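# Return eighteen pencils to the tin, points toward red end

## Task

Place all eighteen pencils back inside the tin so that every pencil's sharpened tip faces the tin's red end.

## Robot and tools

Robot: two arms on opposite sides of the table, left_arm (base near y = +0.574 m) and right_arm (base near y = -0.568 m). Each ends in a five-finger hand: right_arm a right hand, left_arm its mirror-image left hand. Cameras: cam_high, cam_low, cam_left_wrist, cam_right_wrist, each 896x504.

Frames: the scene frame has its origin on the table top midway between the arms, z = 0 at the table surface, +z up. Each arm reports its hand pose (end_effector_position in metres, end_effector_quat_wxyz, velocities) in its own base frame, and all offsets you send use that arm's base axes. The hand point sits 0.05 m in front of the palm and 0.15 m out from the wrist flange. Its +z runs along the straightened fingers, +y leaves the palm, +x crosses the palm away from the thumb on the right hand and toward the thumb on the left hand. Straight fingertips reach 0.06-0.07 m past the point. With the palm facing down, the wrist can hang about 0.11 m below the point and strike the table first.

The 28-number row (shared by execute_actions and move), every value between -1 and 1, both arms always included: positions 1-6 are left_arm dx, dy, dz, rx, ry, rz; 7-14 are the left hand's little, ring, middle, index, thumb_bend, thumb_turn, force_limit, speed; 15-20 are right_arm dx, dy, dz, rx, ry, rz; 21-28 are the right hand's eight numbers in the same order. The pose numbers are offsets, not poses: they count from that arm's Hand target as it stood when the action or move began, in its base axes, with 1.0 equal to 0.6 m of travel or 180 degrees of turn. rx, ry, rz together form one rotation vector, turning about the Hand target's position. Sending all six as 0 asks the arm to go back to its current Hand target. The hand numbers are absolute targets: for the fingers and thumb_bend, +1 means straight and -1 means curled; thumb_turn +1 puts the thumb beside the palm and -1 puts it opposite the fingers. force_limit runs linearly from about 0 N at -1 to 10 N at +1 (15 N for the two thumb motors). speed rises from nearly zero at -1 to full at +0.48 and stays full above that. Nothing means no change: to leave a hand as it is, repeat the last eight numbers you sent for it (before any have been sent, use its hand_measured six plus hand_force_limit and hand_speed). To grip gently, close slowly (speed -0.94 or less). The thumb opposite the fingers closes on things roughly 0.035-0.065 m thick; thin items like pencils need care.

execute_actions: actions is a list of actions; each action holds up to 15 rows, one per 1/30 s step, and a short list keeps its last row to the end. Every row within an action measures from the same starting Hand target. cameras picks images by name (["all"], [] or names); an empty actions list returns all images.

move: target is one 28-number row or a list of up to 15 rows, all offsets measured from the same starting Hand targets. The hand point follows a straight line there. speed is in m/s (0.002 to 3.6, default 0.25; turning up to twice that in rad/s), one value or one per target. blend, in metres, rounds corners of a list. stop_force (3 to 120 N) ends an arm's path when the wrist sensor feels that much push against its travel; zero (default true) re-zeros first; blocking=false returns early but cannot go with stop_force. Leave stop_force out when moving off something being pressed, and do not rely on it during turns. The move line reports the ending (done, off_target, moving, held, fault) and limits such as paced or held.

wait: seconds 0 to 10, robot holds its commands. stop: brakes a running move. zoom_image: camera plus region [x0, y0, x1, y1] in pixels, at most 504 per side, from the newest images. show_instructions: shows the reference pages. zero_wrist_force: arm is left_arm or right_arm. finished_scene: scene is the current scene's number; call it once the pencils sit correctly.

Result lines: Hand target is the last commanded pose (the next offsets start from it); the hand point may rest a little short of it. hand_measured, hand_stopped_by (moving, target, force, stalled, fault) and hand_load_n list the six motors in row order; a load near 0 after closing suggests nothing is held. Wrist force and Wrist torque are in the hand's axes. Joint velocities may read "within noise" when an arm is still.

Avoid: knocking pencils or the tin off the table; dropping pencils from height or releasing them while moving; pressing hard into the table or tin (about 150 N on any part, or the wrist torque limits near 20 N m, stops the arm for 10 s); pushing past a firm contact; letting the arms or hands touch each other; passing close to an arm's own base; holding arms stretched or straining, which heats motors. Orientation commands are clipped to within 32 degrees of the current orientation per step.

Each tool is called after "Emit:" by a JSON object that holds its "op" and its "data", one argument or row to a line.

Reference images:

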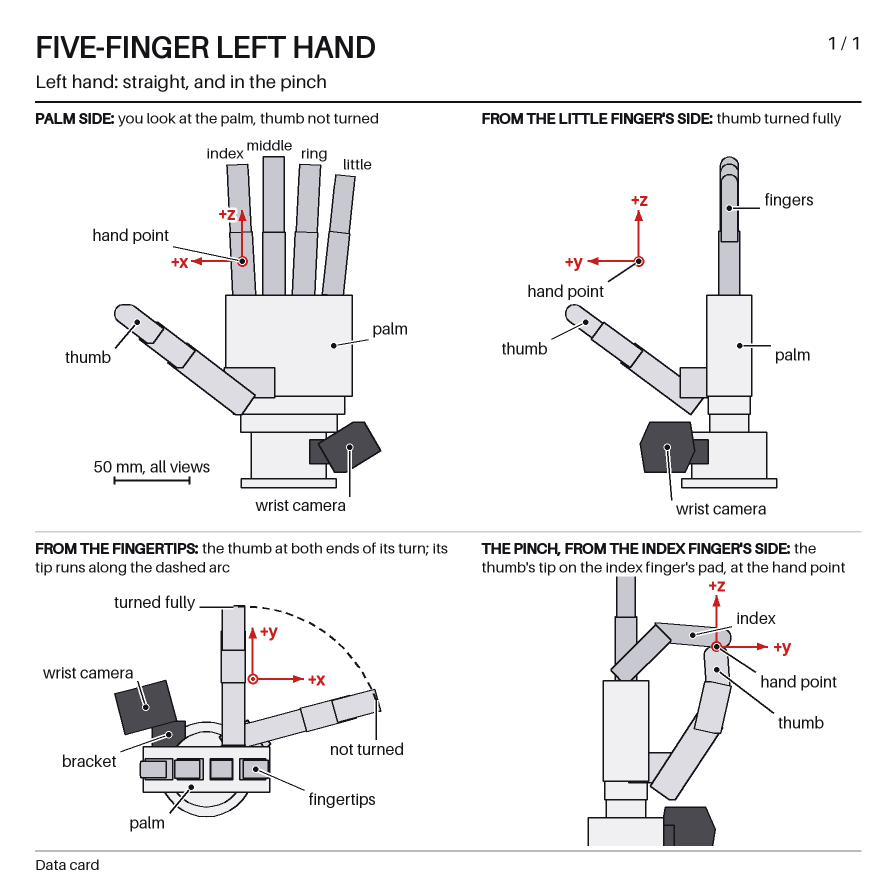

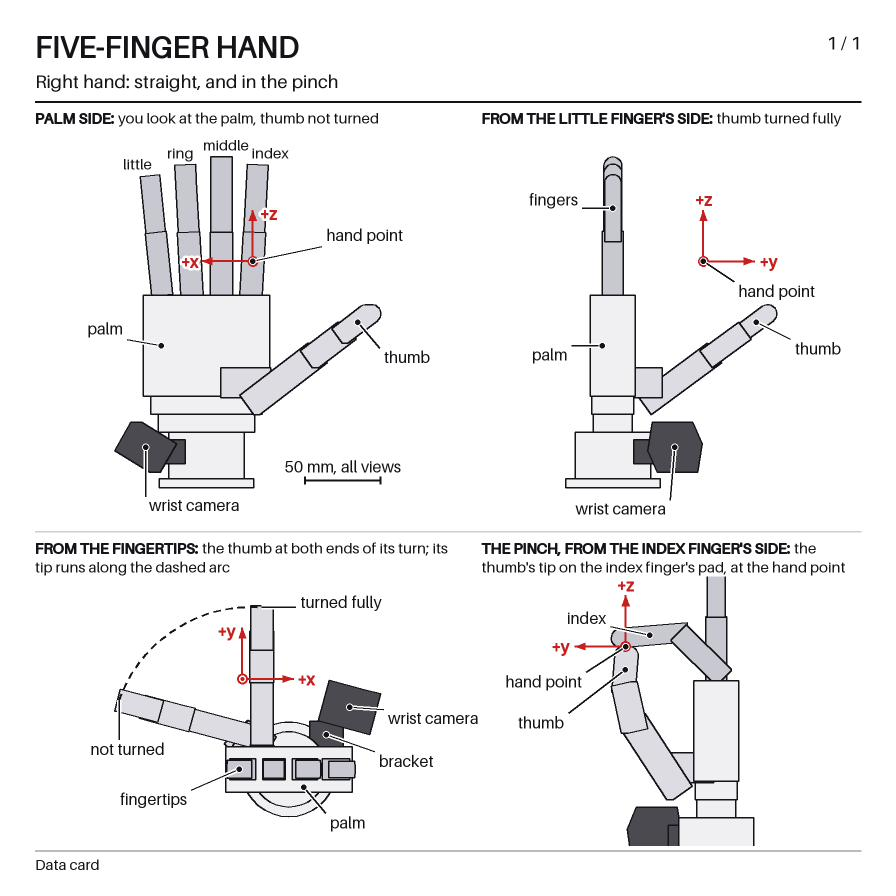

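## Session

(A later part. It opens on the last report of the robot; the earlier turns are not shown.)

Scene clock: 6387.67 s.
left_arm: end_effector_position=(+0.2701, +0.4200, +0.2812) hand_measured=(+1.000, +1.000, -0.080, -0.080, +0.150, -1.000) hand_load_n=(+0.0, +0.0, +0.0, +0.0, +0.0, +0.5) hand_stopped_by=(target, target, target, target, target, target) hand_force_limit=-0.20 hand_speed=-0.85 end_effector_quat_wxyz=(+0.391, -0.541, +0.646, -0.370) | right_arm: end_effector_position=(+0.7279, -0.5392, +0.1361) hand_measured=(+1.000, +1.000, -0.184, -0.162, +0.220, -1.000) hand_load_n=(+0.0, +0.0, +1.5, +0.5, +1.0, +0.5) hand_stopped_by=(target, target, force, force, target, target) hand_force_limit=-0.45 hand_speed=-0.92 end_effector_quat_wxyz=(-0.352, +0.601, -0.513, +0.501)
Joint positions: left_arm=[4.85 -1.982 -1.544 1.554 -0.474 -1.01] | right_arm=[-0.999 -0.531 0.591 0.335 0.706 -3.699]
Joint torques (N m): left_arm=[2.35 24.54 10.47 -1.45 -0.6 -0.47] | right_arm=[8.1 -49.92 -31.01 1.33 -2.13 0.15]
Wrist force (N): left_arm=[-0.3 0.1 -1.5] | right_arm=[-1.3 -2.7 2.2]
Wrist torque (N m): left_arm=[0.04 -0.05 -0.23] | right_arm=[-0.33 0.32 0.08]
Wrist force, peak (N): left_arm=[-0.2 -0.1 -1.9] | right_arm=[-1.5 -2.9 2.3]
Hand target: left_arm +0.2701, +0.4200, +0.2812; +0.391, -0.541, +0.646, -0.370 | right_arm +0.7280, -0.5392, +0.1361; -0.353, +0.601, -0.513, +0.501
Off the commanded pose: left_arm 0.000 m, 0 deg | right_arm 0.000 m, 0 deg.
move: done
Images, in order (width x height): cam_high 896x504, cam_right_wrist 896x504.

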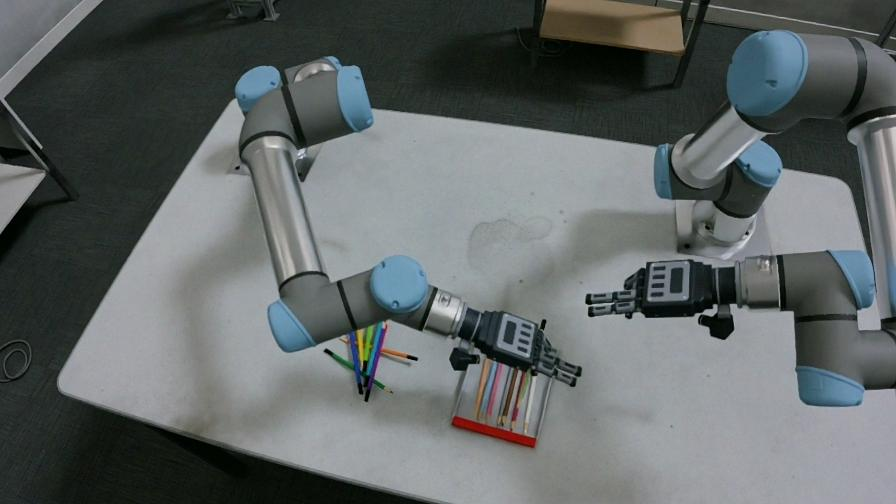

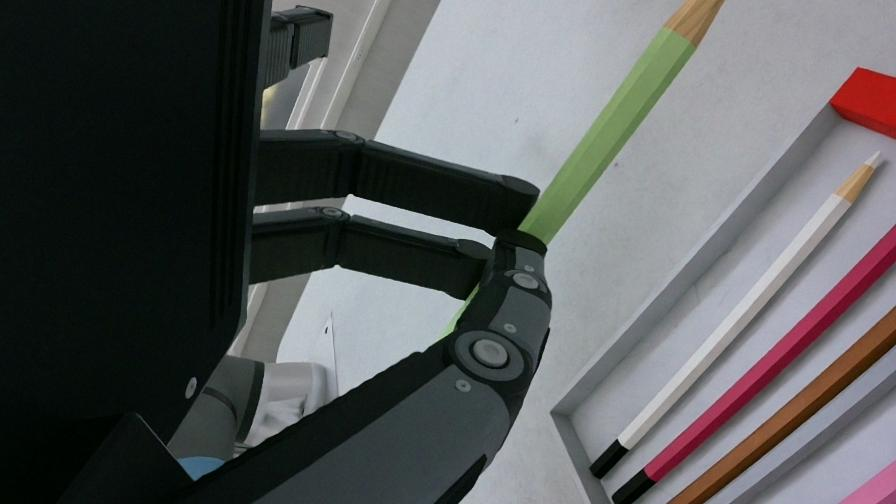

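Emit:
{"op": "move", "data": {
  "target": [0,0,0,0,0,0,1,1,-0.08,-0.08,0.15,-1,-0.2,-0.85,0,-0.0133,-0.11,0,0,0.0444,1,1,-0.65,-0.65,0.22,-1,-0.45,-0.92],
  "speed": 0.1,
  "cameras": ["cam_right_wrist", "cam_high"]
}}

Emit:
{"op": "zoom_image", "data": {
  "camera": "cam_high",
  "region": [440, 320, 580, 460]
}}

Scene clock: 6402.50 s.
left_arm: end_effector_position=(+0.2701, +0.4200, +0.2812) hand_measured=(+1.000, +1.000, -0.080, -0.080, +0.150, -1.000) hand_load_n=(+0.0, +0.0, +0.0, +0.0, +0.0, +0.0) hand_stopped_by=(target, target, target, target, target, target) hand_force_limit=-0.20 hand_speed=-0.85 end_effector_quat_wxyz=(+0.391, -0.541, +0.646, -0.370) | right_arm: end_effector_position=(+0.7279, -0.5472, +0.0701) hand_measured=(+1.000, +1.000, -0.184, -0.162, +0.220, -1.000) hand_load_n=(+0.0, +0.0, +1.5, +0.5, +1.5, +0.0) hand_stopped_by=(target, target, force, force, target, target) hand_force_limit=-0.45 hand_speed=-0.92 end_effector_quat_wxyz=(-0.387, +0.635, -0.470, +0.475) end_effector_velocity=(+0.000, +0.000, +0.000) end_effector_angular_velocity=(-0.002, -0.001, +0.000)
Joint positions: left_arm=[4.85 -1.982 -1.544 1.554 -0.474 -1.01] | right_arm=[-1.026 -0.306 0.322 0.477 0.555 -3.821]
Joint velocities: left_arm=[within noise] | right_arm=[0 -0.002 0.004 -0.005 0 0]
Joint torques (N m): left_arm=[2.37 24.08 10.61 -1.55 -0.58 -0.49] | right_arm=[7.46 -66.56 -7.56 -0.9 1.02 0.75]
Wrist force (N): left_arm=[-0.2 0.0 -1.7] | right_arm=[-1.3 -2.4 2.0]
Wrist torque (N m): left_arm=[0.05 -0.06 -0.22] | right_arm=[-0.31 0.41 0.14]
Wrist force, peak (N): left_arm=[-0.2 -0.2 -1.9] | right_arm=[-1.8 -4.0 1.9]
Hand target: left_arm +0.2701, +0.4200, +0.2812; +0.391, -0.541, +0.646, -0.370 | right_arm +0.7280, -0.5471, +0.0701; -0.387, +0.635, -0.470, +0.475
Off the commanded pose: left_arm 0.000 m, 0 deg | right_arm 0.000 m, 0 deg.
move: done
Images, in order (width x height): cam_high 896x504, cam_right_wrist 896x504.

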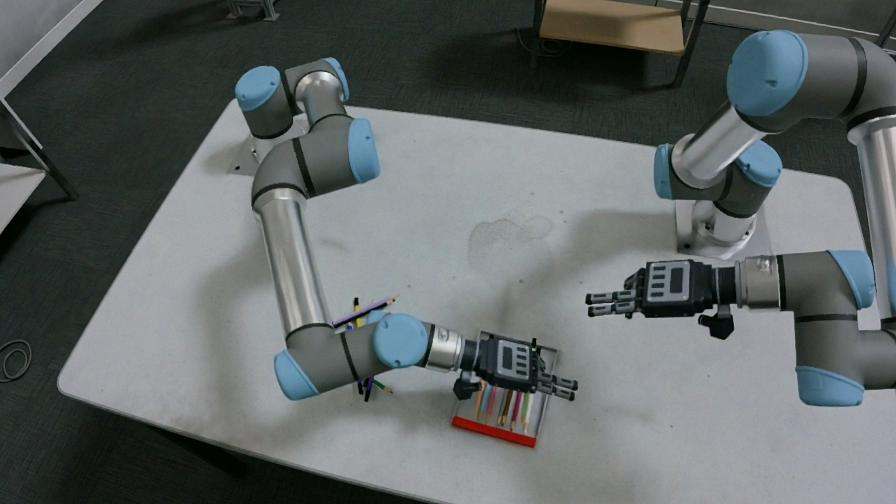

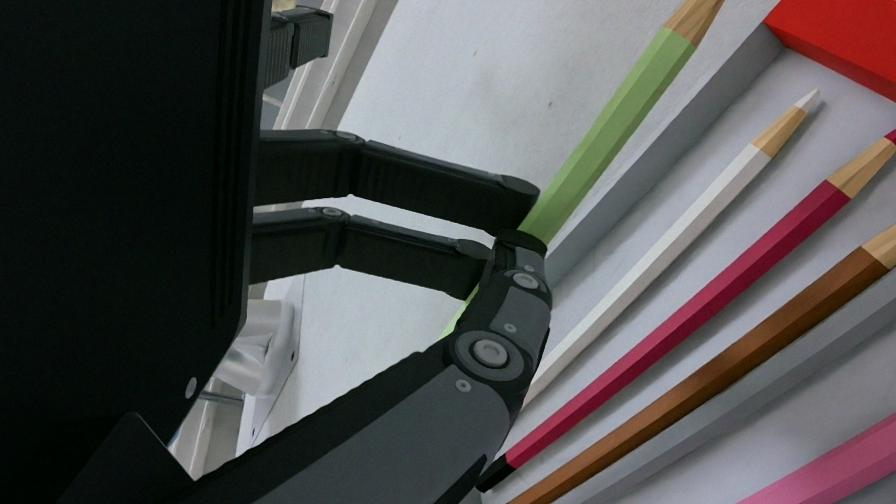

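Scaled by 3.600 from the camera's 896x504 image, which has a finer 1280x720 frame.

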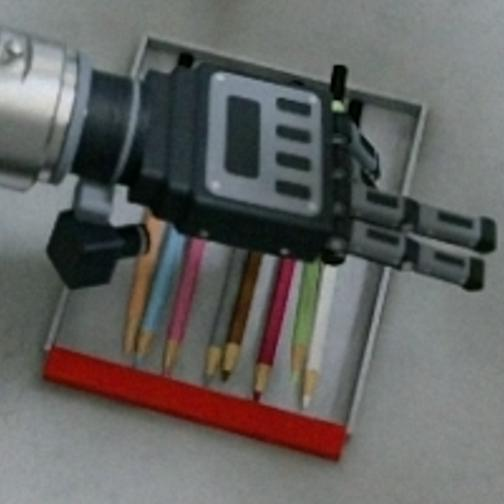

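Emit:
{"op": "move", "data": {
  "target": [0,0,0,0,0,0,1,1,-0.08,-0.08,0.15,-1,-0.2,-0.85,-0.0083,0.0133,-0.0417,0,0,-0.0139,1,1,-0.65,-0.65,0.22,-1,-0.45,-0.92],
  "speed": 0.06,
  "cameras": ["cam_right_wrist", "cam_high"]
}}

Emit:
{"op": "zoom_image", "data": {
  "camera": "cam_high",
  "region": [440, 320, 580, 460]
}}

Scene clock: 6425.87 s.
left_arm: end_effector_position=(+0.2701, +0.4200, +0.2812) hand_measured=(+1.000, +1.000, -0.080, -0.080, +0.150, -1.000) hand_load_n=(+0.0, +0.0, +0.0, +0.0, +0.0, +0.0) hand_stopped_by=(target, target, target, target, target, target) hand_force_limit=-0.20 hand_speed=-0.85 end_effector_quat_wxyz=(+0.391, -0.541, +0.646, -0.370) | right_arm: end_effector_position=(+0.7231, -0.5391, +0.0452) hand_measured=(+1.000, +1.000, -0.184, -0.162, +0.220, -1.000) hand_load_n=(+0.0, +0.0, +1.5, +0.5, +1.5, +0.5) hand_stopped_by=(target, target, force, force, target, target) hand_force_limit=-0.45 hand_speed=-0.92 end_effector_quat_wxyz=(-0.376, +0.625, -0.484, +0.484)
Joint positions: left_arm=[4.85 -1.982 -1.544 1.554 -0.474 -1.01] | right_arm=[-1.02 -0.405 0.581 0.282 0.599 -3.779]
Joint torques (N m): left_arm=[2.33 24.41 11.24 -1.53 -0.53 -0.44] | right_arm=[-8.34 -49.97 -19.05 -1.16 -3.61 -0.84]
Wrist force (N): left_arm=[-0.1 -0.3 -1.6] | right_arm=[-1.3 -2.6 2.5]
Wrist torque (N m): left_arm=[0.00 -0.08 -0.20] | right_arm=[-0.32 0.33 -0.03]
Wrist force, peak (N): left_arm=[-0.1 -0.1 -1.9] | right_arm=[-1.6 -2.6 2.5]
Hand target: left_arm +0.2701, +0.4200, +0.2812; +0.391, -0.541, +0.646, -0.370 | right_arm +0.7230, -0.5392, +0.0451; -0.376, +0.625, -0.484, +0.484
Off the commanded pose: left_arm 0.000 m, 0 deg | right_arm 0.000 m, 0 deg.
move: done
Images, in order (width x height): cam_high 896x504, cam_right_wrist 896x504.

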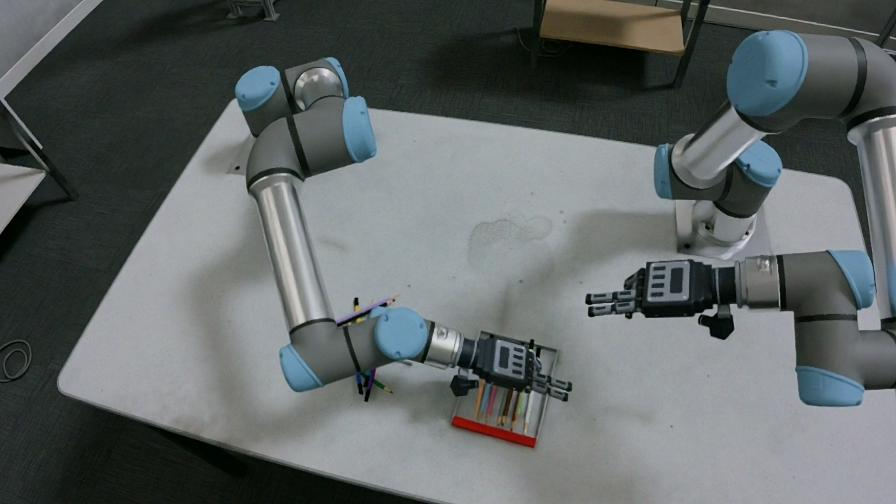

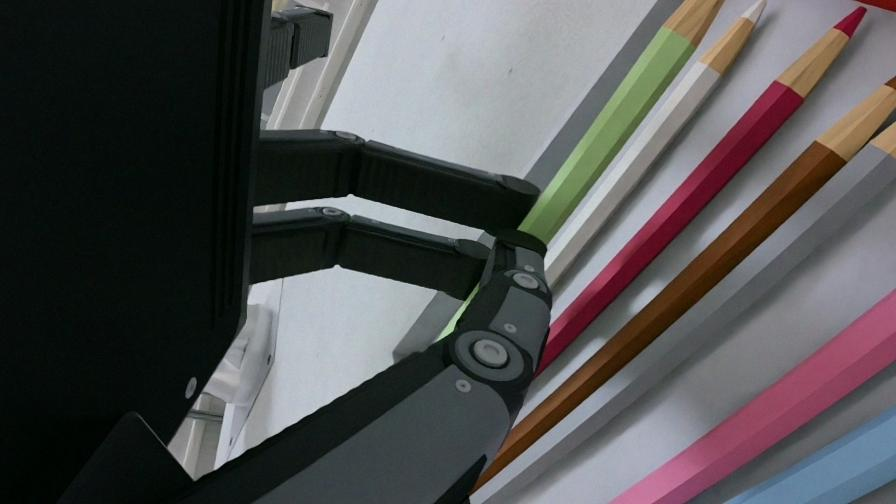

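Scaled by 3.600 from the camera's 896x504 image, which has a finer 1280x720 frame.

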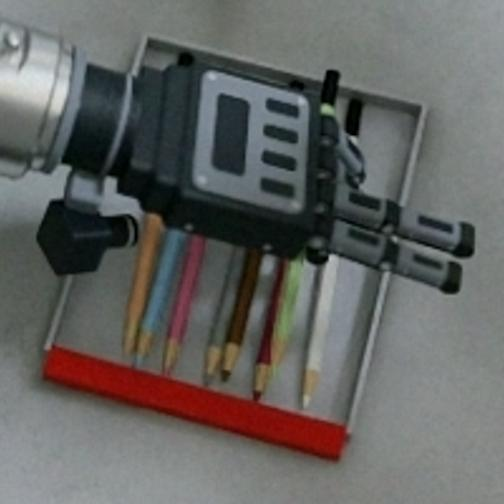

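Emit:
{"op": "move", "data": {
  "target": [0,0,0,0,0,0,1,1,-0.08,-0.08,0.15,-1,-0.2,-0.85,0.0067,0,-0.022,0,0,0.015,1,1,-0.65,-0.65,0.22,-1,-0.45,-0.92],
  "speed": 0.05,
  "cameras": ["cam_high"]
}}

Emit:
{"op": "zoom_image", "data": {
  "camera": "cam_high",
  "region": [440, 320, 580, 460]
}}

Scene clock: 6450.60 s.
left_arm: end_effector_position=(+0.2701, +0.4200, +0.2812) hand_measured=(+1.000, +1.000, -0.080, -0.080, +0.150, -1.000) hand_load_n=(+0.0, +0.0, +0.0, +0.0, +0.0, +0.0) hand_stopped_by=(target, target, target, target, target, target) hand_force_limit=-0.20 hand_speed=-0.85 end_effector_quat_wxyz=(+0.391, -0.541, +0.646, -0.370) | right_arm: end_effector_position=(+0.7270, -0.5392, +0.0319) hand_measured=(+1.000, +1.000, -0.184, -0.162, +0.220, -1.000) hand_load_n=(+0.0, +0.0, +1.5, +0.5, +1.0, +0.0) hand_stopped_by=(target, target, force, force, target, target) hand_force_limit=-0.45 hand_speed=-0.92 end_effector_quat_wxyz=(-0.387, +0.636, -0.469, +0.475)
Joint positions: left_arm=[4.85 -1.982 -1.544 1.554 -0.474 -1.01] | right_arm=[-1.022 -0.326 0.46 0.358 0.555 -3.82]
Joint torques (N m): left_arm=[1.69 24.14 10.62 -1.57 -0.51 -0.44] | right_arm=[-5.52 -64.9 -8.27 -1.1 1.99 0.9]
Wrist force (N): left_arm=[-0.2 0.0 -1.8] | right_arm=[-1.4 -2.1 2.2]
Wrist torque (N m): left_arm=[0.05 -0.06 -0.21] | right_arm=[-0.27 0.36 0.08]
Wrist force, peak (N): left_arm=[-0.1 -0.1 -1.9] | right_arm=[-1.4 -2.9 2.4]
Hand target: left_arm +0.2701, +0.4200, +0.2812; +0.391, -0.541, +0.646, -0.370 | right_arm +0.7270, -0.5392, +0.0319; -0.387, +0.636, -0.469, +0.475
Off the commanded pose: left_arm 0.000 m, 0 deg | right_arm 0.000 m, 0 deg.
move: done
Images, in order (width x height): cam_high 896x504.

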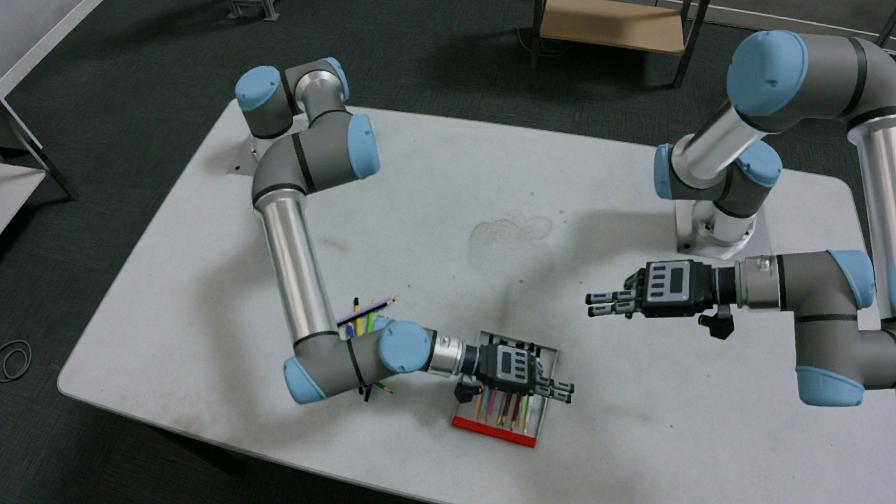

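Scaled by 3.600 from the camera's 896x504 image, which has a finer 1280x720 frame.

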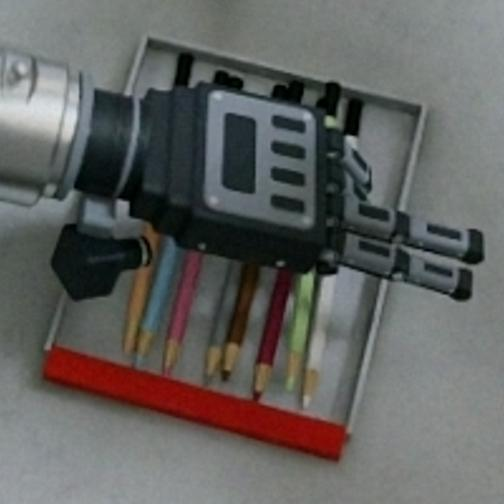

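Emit:
{"op": "move", "data": {
  "target": [0,0,0,0,0,0,1,1,-0.08,-0.08,0.15,-1,-0.2,-0.85,-0.0033,0,0,0,0,-0.0083,1,1,-0.65,-0.65,0.22,-1,-0.45,-0.92],
  "speed": 0.05
}}

Emit:
{"op": "move", "data": {
  "target": [0,0,0,0,0,0,1,1,-0.08,-0.08,0.15,-1,-0.2,-0.85,0,0,-0.03,0,0,0,1,1,-0.65,-0.65,0.22,-1,-0.45,-0.92],
  "speed": 0.012,
  "stop_force": 3.5,
  "cameras": ["cam_high", "cam_right_wrist"]
}}

Emit:
{"op": "zoom_image", "data": {
  "camera": "cam_high",
  "region": [440, 320, 580, 460]
}}

Scene clock: 6458.87 s.
left_arm: end_effector_position=(+0.2701, +0.4200, +0.2812) hand_measured=(+1.000, +1.000, -0.080, -0.080, +0.150, -1.000) hand_load_n=(+0.0, +0.0, +0.0, +0.0, +0.0, +0.0) hand_stopped_by=(target, target, target, target, target, target) hand_force_limit=-0.20 hand_speed=-0.85 end_effector_quat_wxyz=(+0.391, -0.541, +0.646, -0.370) | right_arm: end_effector_position=(+0.7250, -0.5392, +0.0319) hand_measured=(+1.000, +1.000, -0.186, -0.162, +0.220, -1.000) hand_load_n=(+0.0, -0.5, +0.0, +0.5, +0.5, +0.0) hand_stopped_by=(target, target, force, force, target, target) hand_force_limit=-0.45 hand_speed=-0.92 end_effector_quat_wxyz=(-0.381, +0.630, -0.478, +0.480) end_effector_velocity=(-0.001, +0.000, -0.001) end_effector_angular_velocity=(+0.001, +0.002, +0.001)
Joint positions: left_arm=[4.85 -1.982 -1.544 1.554 -0.474 -1.01] | right_arm=[-1.02 -0.365 0.538 0.3 0.58 -3.797]
Joint velocities: left_arm=[within noise] | right_arm=[-0.001 0.004 -0.006 0.006 -0.001 -0.003]
Joint torques (N m): left_arm=[1.45 24.05 11.03 -1.51 -0.51 -0.45] | right_arm=[5.07 -47.22 -32.98 1.32 -3.46 -1.01]
Wrist force (N): left_arm=[-0.3 0.0 -1.7] | right_arm=[-1.5 -2.3 2.4]
Wrist torque (N m): left_arm=[0.03 -0.05 -0.22] | right_arm=[-0.28 0.36 -0.03]
Wrist force, peak (N): left_arm=[-0.2 0.0 -1.8] | right_arm=[-1.5 -2.6 2.5]
Hand target: left_arm +0.2701, +0.4200, +0.2812; +0.391, -0.541, +0.646, -0.370 | right_arm +0.7250, -0.5392, +0.0319; -0.381, +0.630, -0.477, +0.480
Off the commanded pose: left_arm 0.000 m, 0 deg | right_arm 0.000 m, 0 deg.
move: done

Scene clock: 6460.77 s.
left_arm: end_effector_position=(+0.2701, +0.4200, +0.2812) hand_measured=(+1.000, +1.000, -0.080, -0.080, +0.150, -1.000) hand_load_n=(+0.0, +0.0, +0.0, +0.0, +0.0, +0.0) hand_stopped_by=(target, target, target, target, target, target) hand_force_limit=-0.20 hand_speed=-0.85 end_effector_quat_wxyz=(+0.391, -0.541, +0.646, -0.370) | right_arm: end_effector_position=(+0.7251, -0.5391, +0.0226) hand_measured=(+1.000, +1.000, -0.186, -0.162, +0.220, -1.000) hand_load_n=(+0.0, +0.0, +0.0, +0.5, -1.0, +0.0) hand_stopped_by=(target, target, force, force, target, target) hand_force_limit=-0.45 hand_speed=-0.92 end_effector_quat_wxyz=(-0.381, +0.630, -0.477, +0.480)
Joint positions: left_arm=[4.85 -1.982 -1.544 1.554 -0.474 -1.01] | right_arm=[-1.02 -0.358 0.546 0.284 0.579 -3.797]
Joint torques (N m): left_arm=[1.59 24.24 11.05 -1.57 -0.66 -0.43] | right_arm=[-1.29 -63.41 -33.83 0.9 -3.01 -0.82]
Wrist force (N): left_arm=[-0.2 -0.1 -1.7] | right_arm=[-1.3 -4.7 1.7]
Wrist torque (N m): left_arm=[0.03 -0.07 -0.22] | right_arm=[-0.36 0.36 -0.04]
Wrist force, peak (N): left_arm=[-0.2 -0.1 -1.9] | right_arm=[-0.6 -7.7 0.4]
Hand target: left_arm +0.2701, +0.4200, +0.2812; +0.391, -0.541, +0.646, -0.370 | right_arm +0.7251, -0.5391, +0.0226; -0.381, +0.630, -0.477, +0.480 (not the last commanded pose)
Off the commanded pose: left_arm 0.000 m, 0 deg | right_arm 0.009 m, 0 deg.
move: contact (right_arm)
Images, in order (width x height): cam_high 896x504, cam_right_wrist 896x504.

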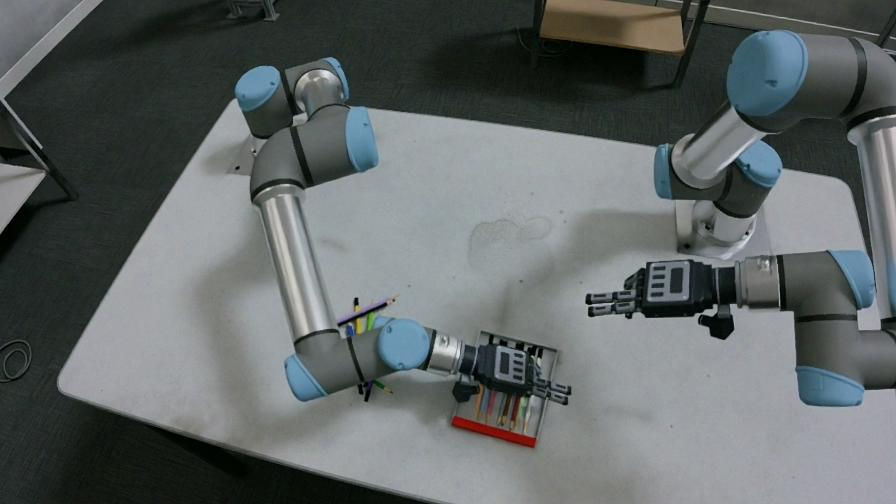

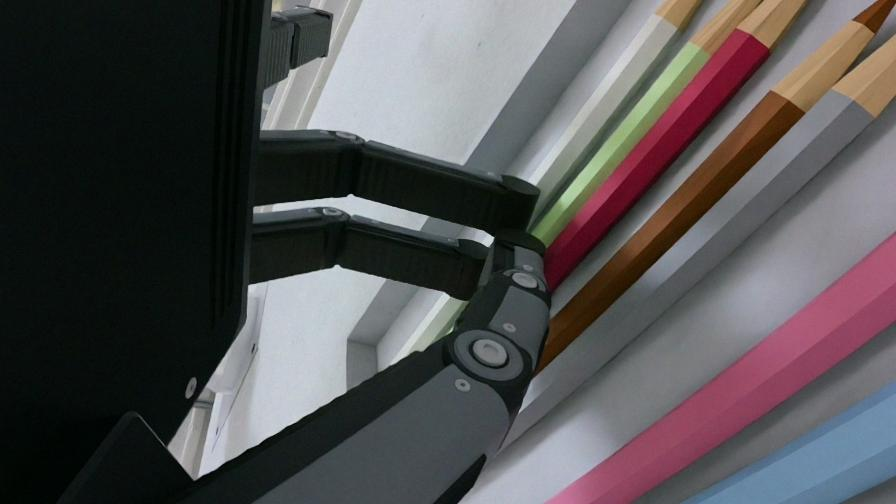

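Scaled by 3.600 from the camera's 896x504 image, which has a finer 1280x720 frame.

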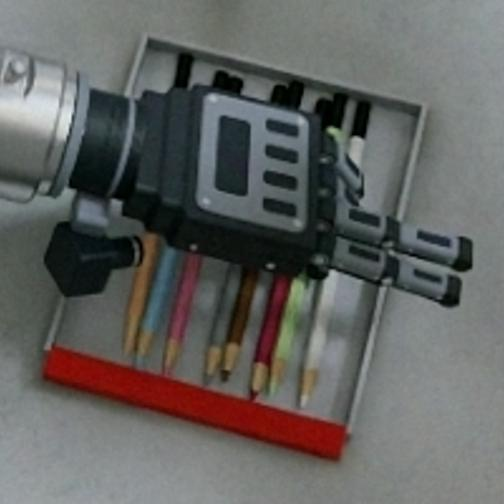

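Emit:
{"op": "move", "data": {
  "target": [
    [0,0,0,0,0,0,1,1,-0.08,-0.08,0.15,-1,-0.2,-0.85,0,0,0,0,0,0,1,1,-0.1,-0.1,0.22,-1,-0.2,-0.88],
    [0,0,0,0,0,0,1,1,-0.08,-0.08,0.15,-1,-0.2,-0.85,0,0,0.06,0,0,0,1,1,-0.1,-0.1,0.22,-1,-0.2,-0.88],
    [0,0,0,0,0,0,1,1,-0.08,-0.08,0.15,-1,-0.2,-0.85,0,0,0.2,0,0,0,1,1,-0.1,-0.1,0.22,-1,-0.2,-0.88]
  ],
  "speed": [0.05,0.05,0.2],
  "blend": [0,0.01,0],
  "cameras": ["cam_high", "cam_right_wrist"]
}}

Emit:
{"op": "zoom_image", "data": {
  "camera": "cam_high",
  "region": [440, 320, 580, 460]
}}

Scene clock: 6468.93 s.
left_arm: end_effector_position=(+0.2701, +0.4200, +0.2812) hand_measured=(+1.000, +1.000, -0.080, -0.080, +0.150, -1.000) hand_load_n=(+0.0, +0.0, +0.0, +0.0, +0.0, +0.0) hand_stopped_by=(target, target, target, target, target, target) hand_force_limit=-0.20 hand_speed=-0.85 end_effector_quat_wxyz=(+0.391, -0.541, +0.646, -0.370) | right_arm: end_effector_position=(+0.7251, -0.5392, +0.1426) hand_measured=(+1.000, +1.000, -0.100, -0.100, +0.220, -1.000) hand_load_n=(+0.0, +0.0, +0.0, +0.0, +0.0, +0.0) hand_stopped_by=(target, target, target, target, target, target) hand_force_limit=-0.20 hand_speed=-0.88 end_effector_quat_wxyz=(-0.381, +0.630, -0.477, +0.480)
Joint positions: left_arm=[4.85 -1.982 -1.544 1.554 -0.474 -1.01] | right_arm=[-1.02 -0.394 0.312 0.555 0.579 -3.797]
Joint torques (N m): left_arm=[1.18 24.18 10.59 -1.72 -0.66 -0.34] | right_arm=[4.37 -65.64 -8.06 -1.02 -3.59 0.84]
Wrist force (N): left_arm=[-0.1 0.1 -1.6] | right_arm=[-1.1 -2.6 2.5]
Wrist torque (N m): left_arm=[0.04 -0.07 -0.21] | right_arm=[-0.37 0.33 0.02]
Wrist force, peak (N): left_arm=[-0.1 -0.1 -2.0] | right_arm=[-1.1 -4.9 1.9]
Hand target: left_arm +0.2701, +0.4200, +0.2812; +0.391, -0.541, +0.646, -0.370 | right_arm +0.7251, -0.5391, +0.1426; -0.381, +0.630, -0.477, +0.480
Off the commanded pose: left_arm 0.000 m, 0 deg | right_arm 0.000 m, 0 deg.
move: done
Images, in order (width x height): cam_high 896x504, cam_right_wrist 896x504.

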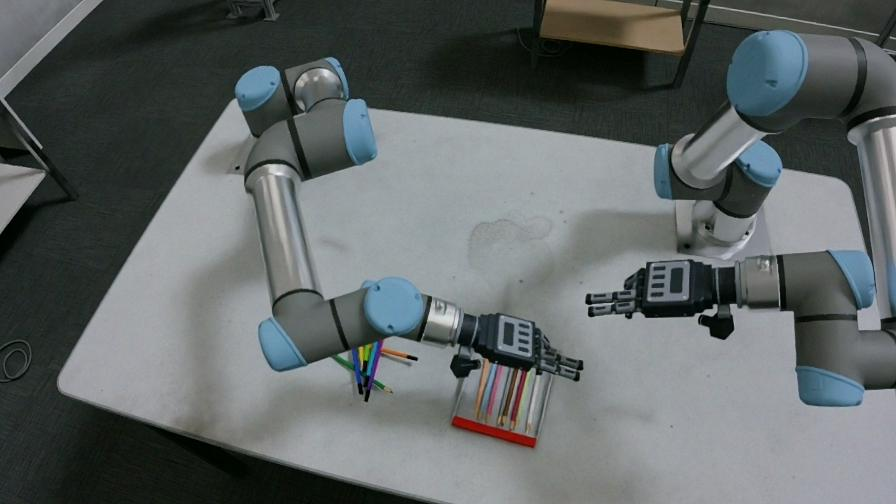

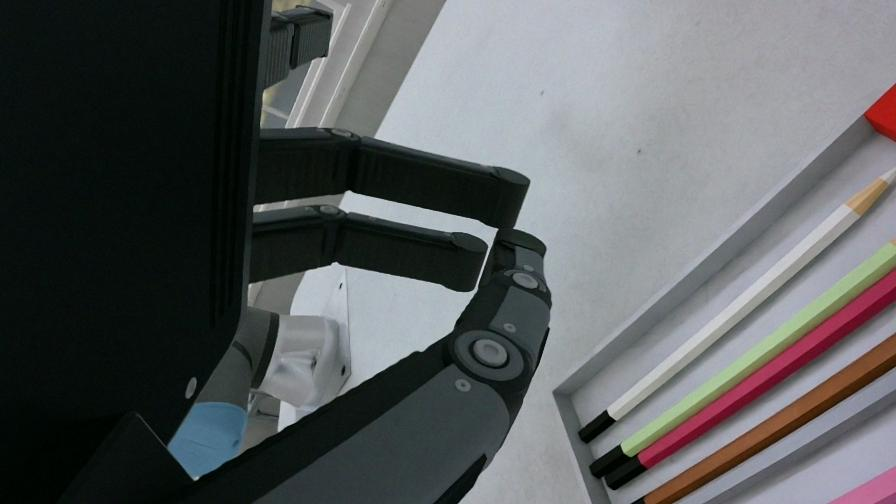

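Scaled by 3.600 from the camera's 896x504 image, which has a finer 1280x720 frame.

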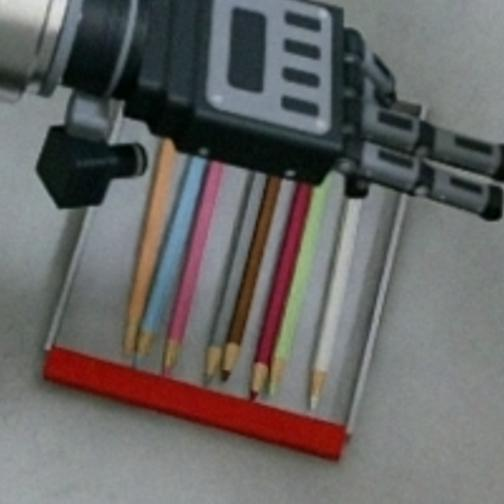

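Emit:
{"op": "move", "data": {
  "target": [0,0,0,0,0,0,1,1,-0.08,-0.08,0.15,-1,-0.2,-0.85,-0.8752,0.1488,0.0957,0.0557,-0.0473,-0.2621,1,1,-0.1,-0.1,0.22,-1,-0.2,-0.88],
  "speed": 0.35,
  "cameras": ["cam_high", "cam_low"]
}}

Emit:
{"op": "zoom_image", "data": {
  "camera": "cam_high",
  "region": [300, 280, 440, 420]
}}

Emit:
{"op": "zoom_image", "data": {
  "camera": "cam_low",
  "region": [340, 225, 450, 290]
}}

Scene clock: 6499.33 s.
left_arm: end_effector_position=(+0.2701, +0.4200, +0.2812) hand_measured=(+1.000, +1.000, -0.080, -0.080, +0.150, -1.000) hand_load_n=(+0.0, -0.5, +0.0, +0.0, +0.0, +0.0) hand_stopped_by=(target, target, target, target, target, target) hand_force_limit=-0.20 hand_speed=-0.85 end_effector_quat_wxyz=(+0.391, -0.541, +0.646, -0.370) | right_arm: end_effector_position=(+0.1999, -0.4500, +0.2000) hand_measured=(+1.000, +1.000, -0.100, -0.100, +0.220, -1.000) hand_load_n=(+0.0, +0.0, +0.0, +0.0, +0.5, +0.0) hand_stopped_by=(target, target, target, target, target, target) hand_force_limit=-0.20 hand_speed=-0.88 end_effector_quat_wxyz=(+0.243, -0.316, +0.699, -0.594)
Joint positions: left_arm=[4.85 -1.982 -1.544 1.554 -0.474 -1.01] | right_arm=[-1.987 -1.605 2.124 -0.027 0.384 -3.639]
Joint torques (N m): left_arm=[0.77 24.31 11.45 -1.58 -0.51 -0.43] | right_arm=[-10.39 -22.73 -9.54 1.26 -1.81 -0.96]
Wrist force (N): left_arm=[-0.4 0.0 -1.8] | right_arm=[-1.8 -2.1 2.3]
Wrist torque (N m): left_arm=[0.05 -0.04 -0.23] | right_arm=[-0.16 0.38 0.08]
Wrist force, peak (N): left_arm=[-0.3 -0.3 -1.9] | right_arm=[-0.6 -2.8 4.9]
Hand target: left_arm +0.2701, +0.4200, +0.2812; +0.391, -0.541, +0.646, -0.370 | right_arm +0.1999, -0.4499, +0.2000; +0.243, -0.316, +0.699, -0.594
Off the commanded pose: left_arm 0.000 m, 0 deg | right_arm 0.000 m, 0 deg.
move: done
Images, in order (width x height): cam_high 896x504, cam_low 896x504.

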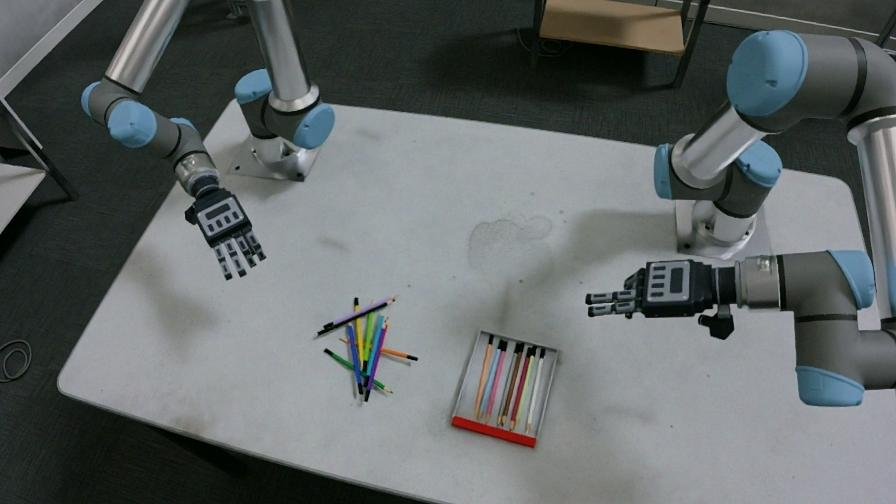

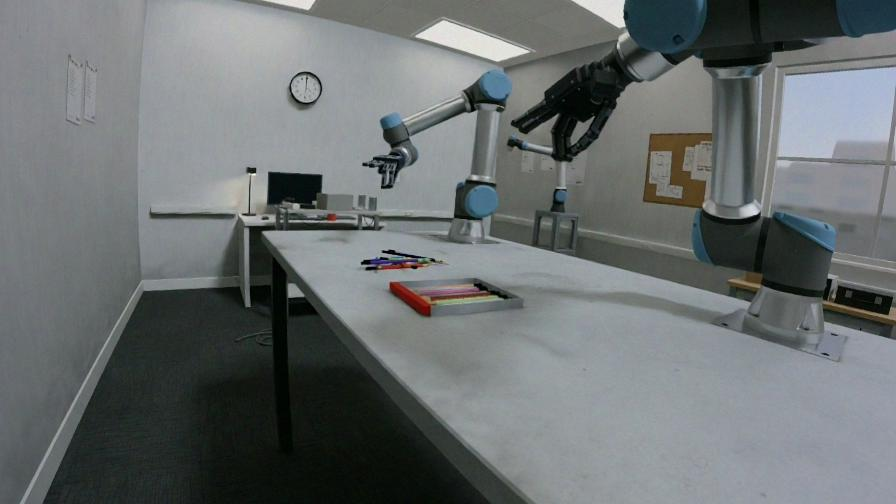

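Scaled by 3.600 from the camera's 896x504 image, which has a finer 1280x720 frame.

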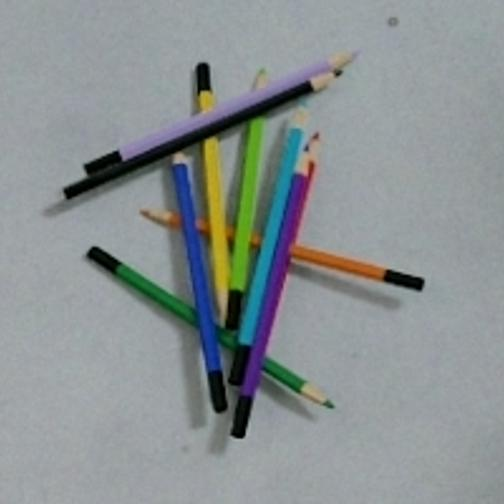

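Scaled by 4.582 from the camera's 896x504 image, which has a finer 1280x720 frame.

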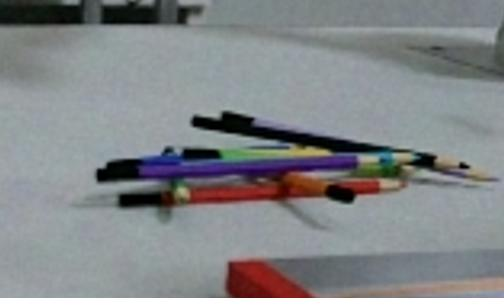

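Emit:
{"op": "move", "data": {
  "target": [0,0,0,0,0,0,1,1,-0.08,-0.08,0.15,-1,-0.2,-0.85,0.2742,-0.068,-0.2,-0.0006,-0.0166,-0.0249,1,1,0.05,0.05,0.2,-1,-0.2,-0.75],
  "speed": 0.25,
  "cameras": ["cam_right_wrist", "cam_high"]
}}

Emit:
{"op": "zoom_image", "data": {
  "camera": "cam_high",
  "region": [300, 260, 440, 400]
}}

Scene clock: 6626.83 s.
left_arm: end_effector_position=(+0.2701, +0.4200, +0.2812) hand_measured=(+1.000, +1.000, -0.080, -0.080, +0.150, -1.000) hand_load_n=(+0.0, +0.0, +0.0, +0.0, +0.0, +0.0) hand_stopped_by=(target, target, target, target, target, target) hand_force_limit=-0.20 hand_speed=-0.85 end_effector_quat_wxyz=(+0.391, -0.541, +0.646, -0.370) | right_arm: end_effector_position=(+0.3644, -0.4907, +0.0801) hand_measured=(+1.000, +1.000, +0.050, +0.050, +0.200, -1.000) hand_load_n=(+0.0, +0.0, +0.0, +0.0, +0.0, +0.0) hand_stopped_by=(target, target, target, target, target, target) hand_force_limit=-0.20 hand_speed=-0.75 end_effector_quat_wxyz=(+0.238, -0.273, +0.704, -0.611) end_effector_velocity=(+0.000, -0.001, +0.000) end_effector_angular_velocity=(-0.001, +0.000, -0.003)
Joint positions: left_arm=[4.85 -1.982 -1.544 1.554 -0.474 -1.01] | right_arm=[-1.435 -1.29 2.153 -0.693 0.972 -3.237]
Joint velocities: left_arm=[within noise] | right_arm=[0.002 0.001 0 -0.003 0.005 0.001]
Joint torques (N m): left_arm=[0.82 23.87 11.24 -1.62 -0.48 -0.44] | right_arm=[8.73 -15.81 -2.83 -2.38 2.14 0.68]
Wrist force (N): left_arm=[-0.2 -0.2 -1.7] | right_arm=[-1.9 -2.3 2.2]
Wrist torque (N m): left_arm=[0.02 -0.07 -0.21] | right_arm=[-0.21 0.37 0.00]
Wrist force, peak (N): left_arm=[-0.3 -0.2 -1.9] | right_arm=[-2.9 -1.1 3.7]
Hand target: left_arm +0.2701, +0.4200, +0.2812; +0.391, -0.541, +0.646, -0.370 | right_arm +0.3645, -0.4907, +0.0800; +0.238, -0.273, +0.704, -0.611
Off the commanded pose: left_arm 0.000 m, 0 deg | right_arm 0.000 m, 0 deg.
move: done
Images, in order (width x height): cam_high 896x504, cam_right_wrist 896x504.

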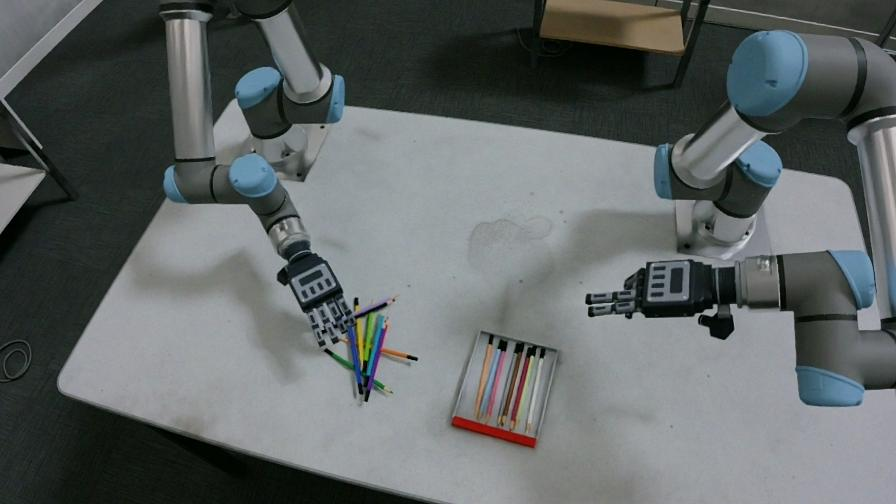

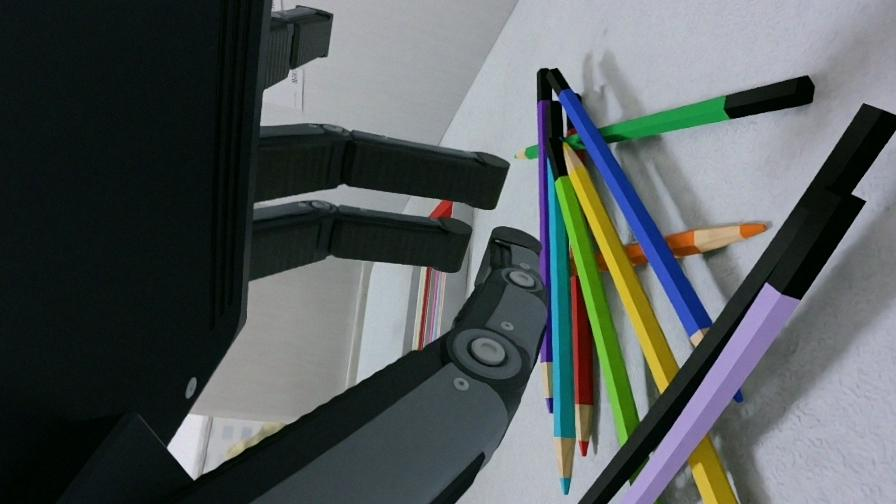

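Scaled by 3.600 from the camera's 896x504 image, which has a finer 1280x720 frame.

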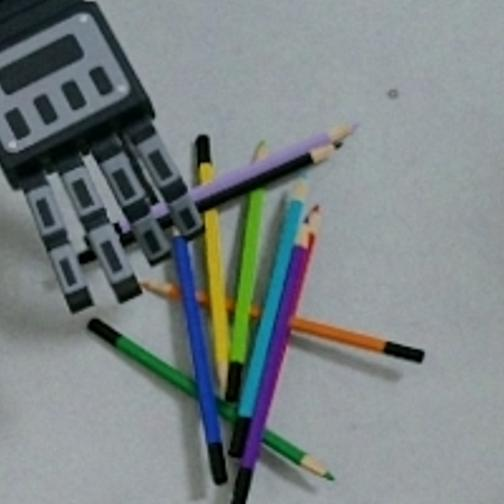

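Emit:
{"op": "move", "data": {
  "target": [0,0,0,0,0,0,1,1,-0.08,-0.08,0.15,-1,-0.2,-0.85,-0.0667,0.0112,-0.05,0,0,-0.01,1,1,0.05,0.05,0.2,-1,-0.2,-0.75],
  "speed": 0.15,
  "cameras": ["cam_right_wrist", "cam_high"]
}}

Emit:
{"op": "zoom_image", "data": {
  "camera": "cam_high",
  "region": [300, 260, 440, 400]
}}

Scene clock: 6660.40 s.
left_arm: end_effector_position=(+0.2701, +0.4200, +0.2812) hand_measured=(+1.000, +1.000, -0.080, -0.080, +0.150, -1.000) hand_load_n=(+0.0, +0.0, +0.0, +0.0, +0.0, +0.0) hand_stopped_by=(target, target, target, target, target, target) hand_force_limit=-0.20 hand_speed=-0.85 end_effector_quat_wxyz=(+0.391, -0.541, +0.646, -0.370) | right_arm: end_effector_position=(+0.3245, -0.4839, +0.0499) hand_measured=(+1.000, +1.000, +0.050, +0.050, +0.200, -1.000) hand_load_n=(+0.0, +0.0, +0.0, +0.0, +0.0, +0.0) hand_stopped_by=(target, target, target, target, target, target) hand_force_limit=-0.20 hand_speed=-0.75 end_effector_quat_wxyz=(+0.228, -0.262, +0.708, -0.615)
Joint positions: left_arm=[4.85 -1.982 -1.544 1.554 -0.474 -1.01] | right_arm=[-1.534 -1.268 2.248 -0.801 0.906 -3.251]
Joint torques (N m): left_arm=[1.12 23.98 10.89 -1.62 -0.55 -0.37] | right_arm=[-6.24 -32.11 -20.9 -0.8 1.61 0.57]
Wrist force (N): left_arm=[-0.1 0.1 -1.6] | right_arm=[-2.1 -2.8 2.1]
Wrist torque (N m): left_arm=[0.04 -0.06 -0.22] | right_arm=[-0.29 0.49 0.10]
Wrist force, peak (N): left_arm=[0.1 0.1 -2.0] | right_arm=[-2.5 -3.3 3.0]
Hand target: left_arm +0.2701, +0.4200, +0.2812; +0.391, -0.541, +0.646, -0.370 | right_arm +0.3244, -0.4839, +0.0500; +0.228, -0.262, +0.708, -0.615
Off the commanded pose: left_arm 0.000 m, 0 deg | right_arm 0.000 m, 0 deg.
move: done
Images, in order (width x height): cam_high 896x504, cam_right_wrist 896x504.

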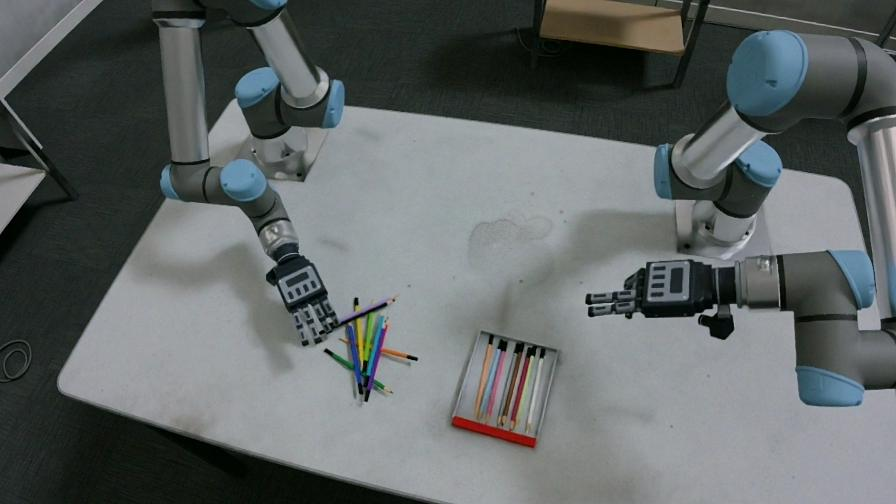

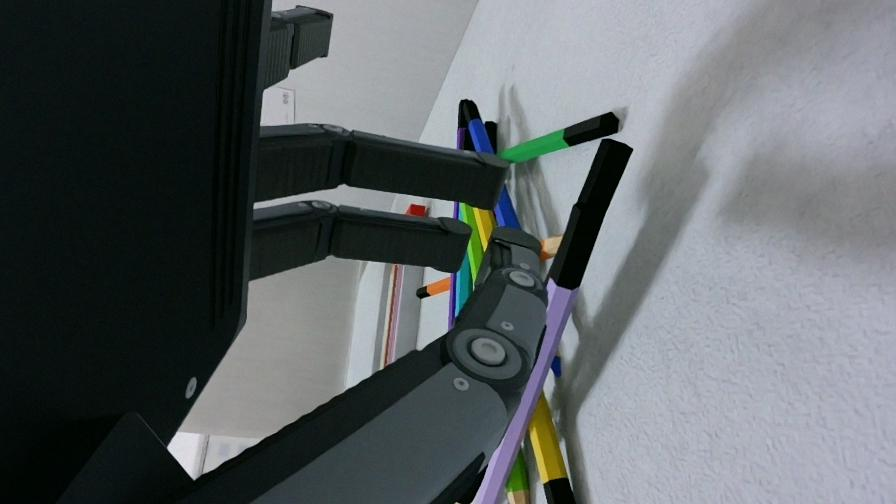

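Scaled by 3.600 from the camera's 896x504 image, which has a finer 1280x720 frame.

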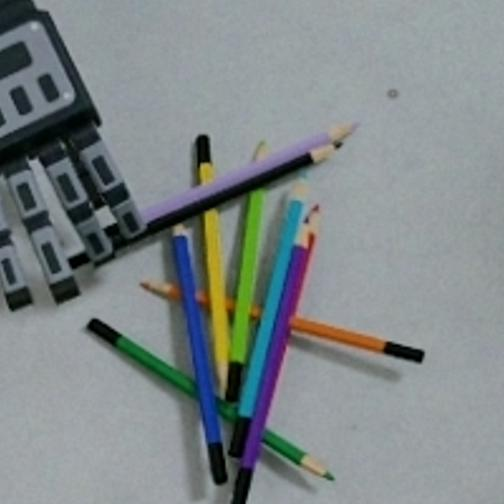

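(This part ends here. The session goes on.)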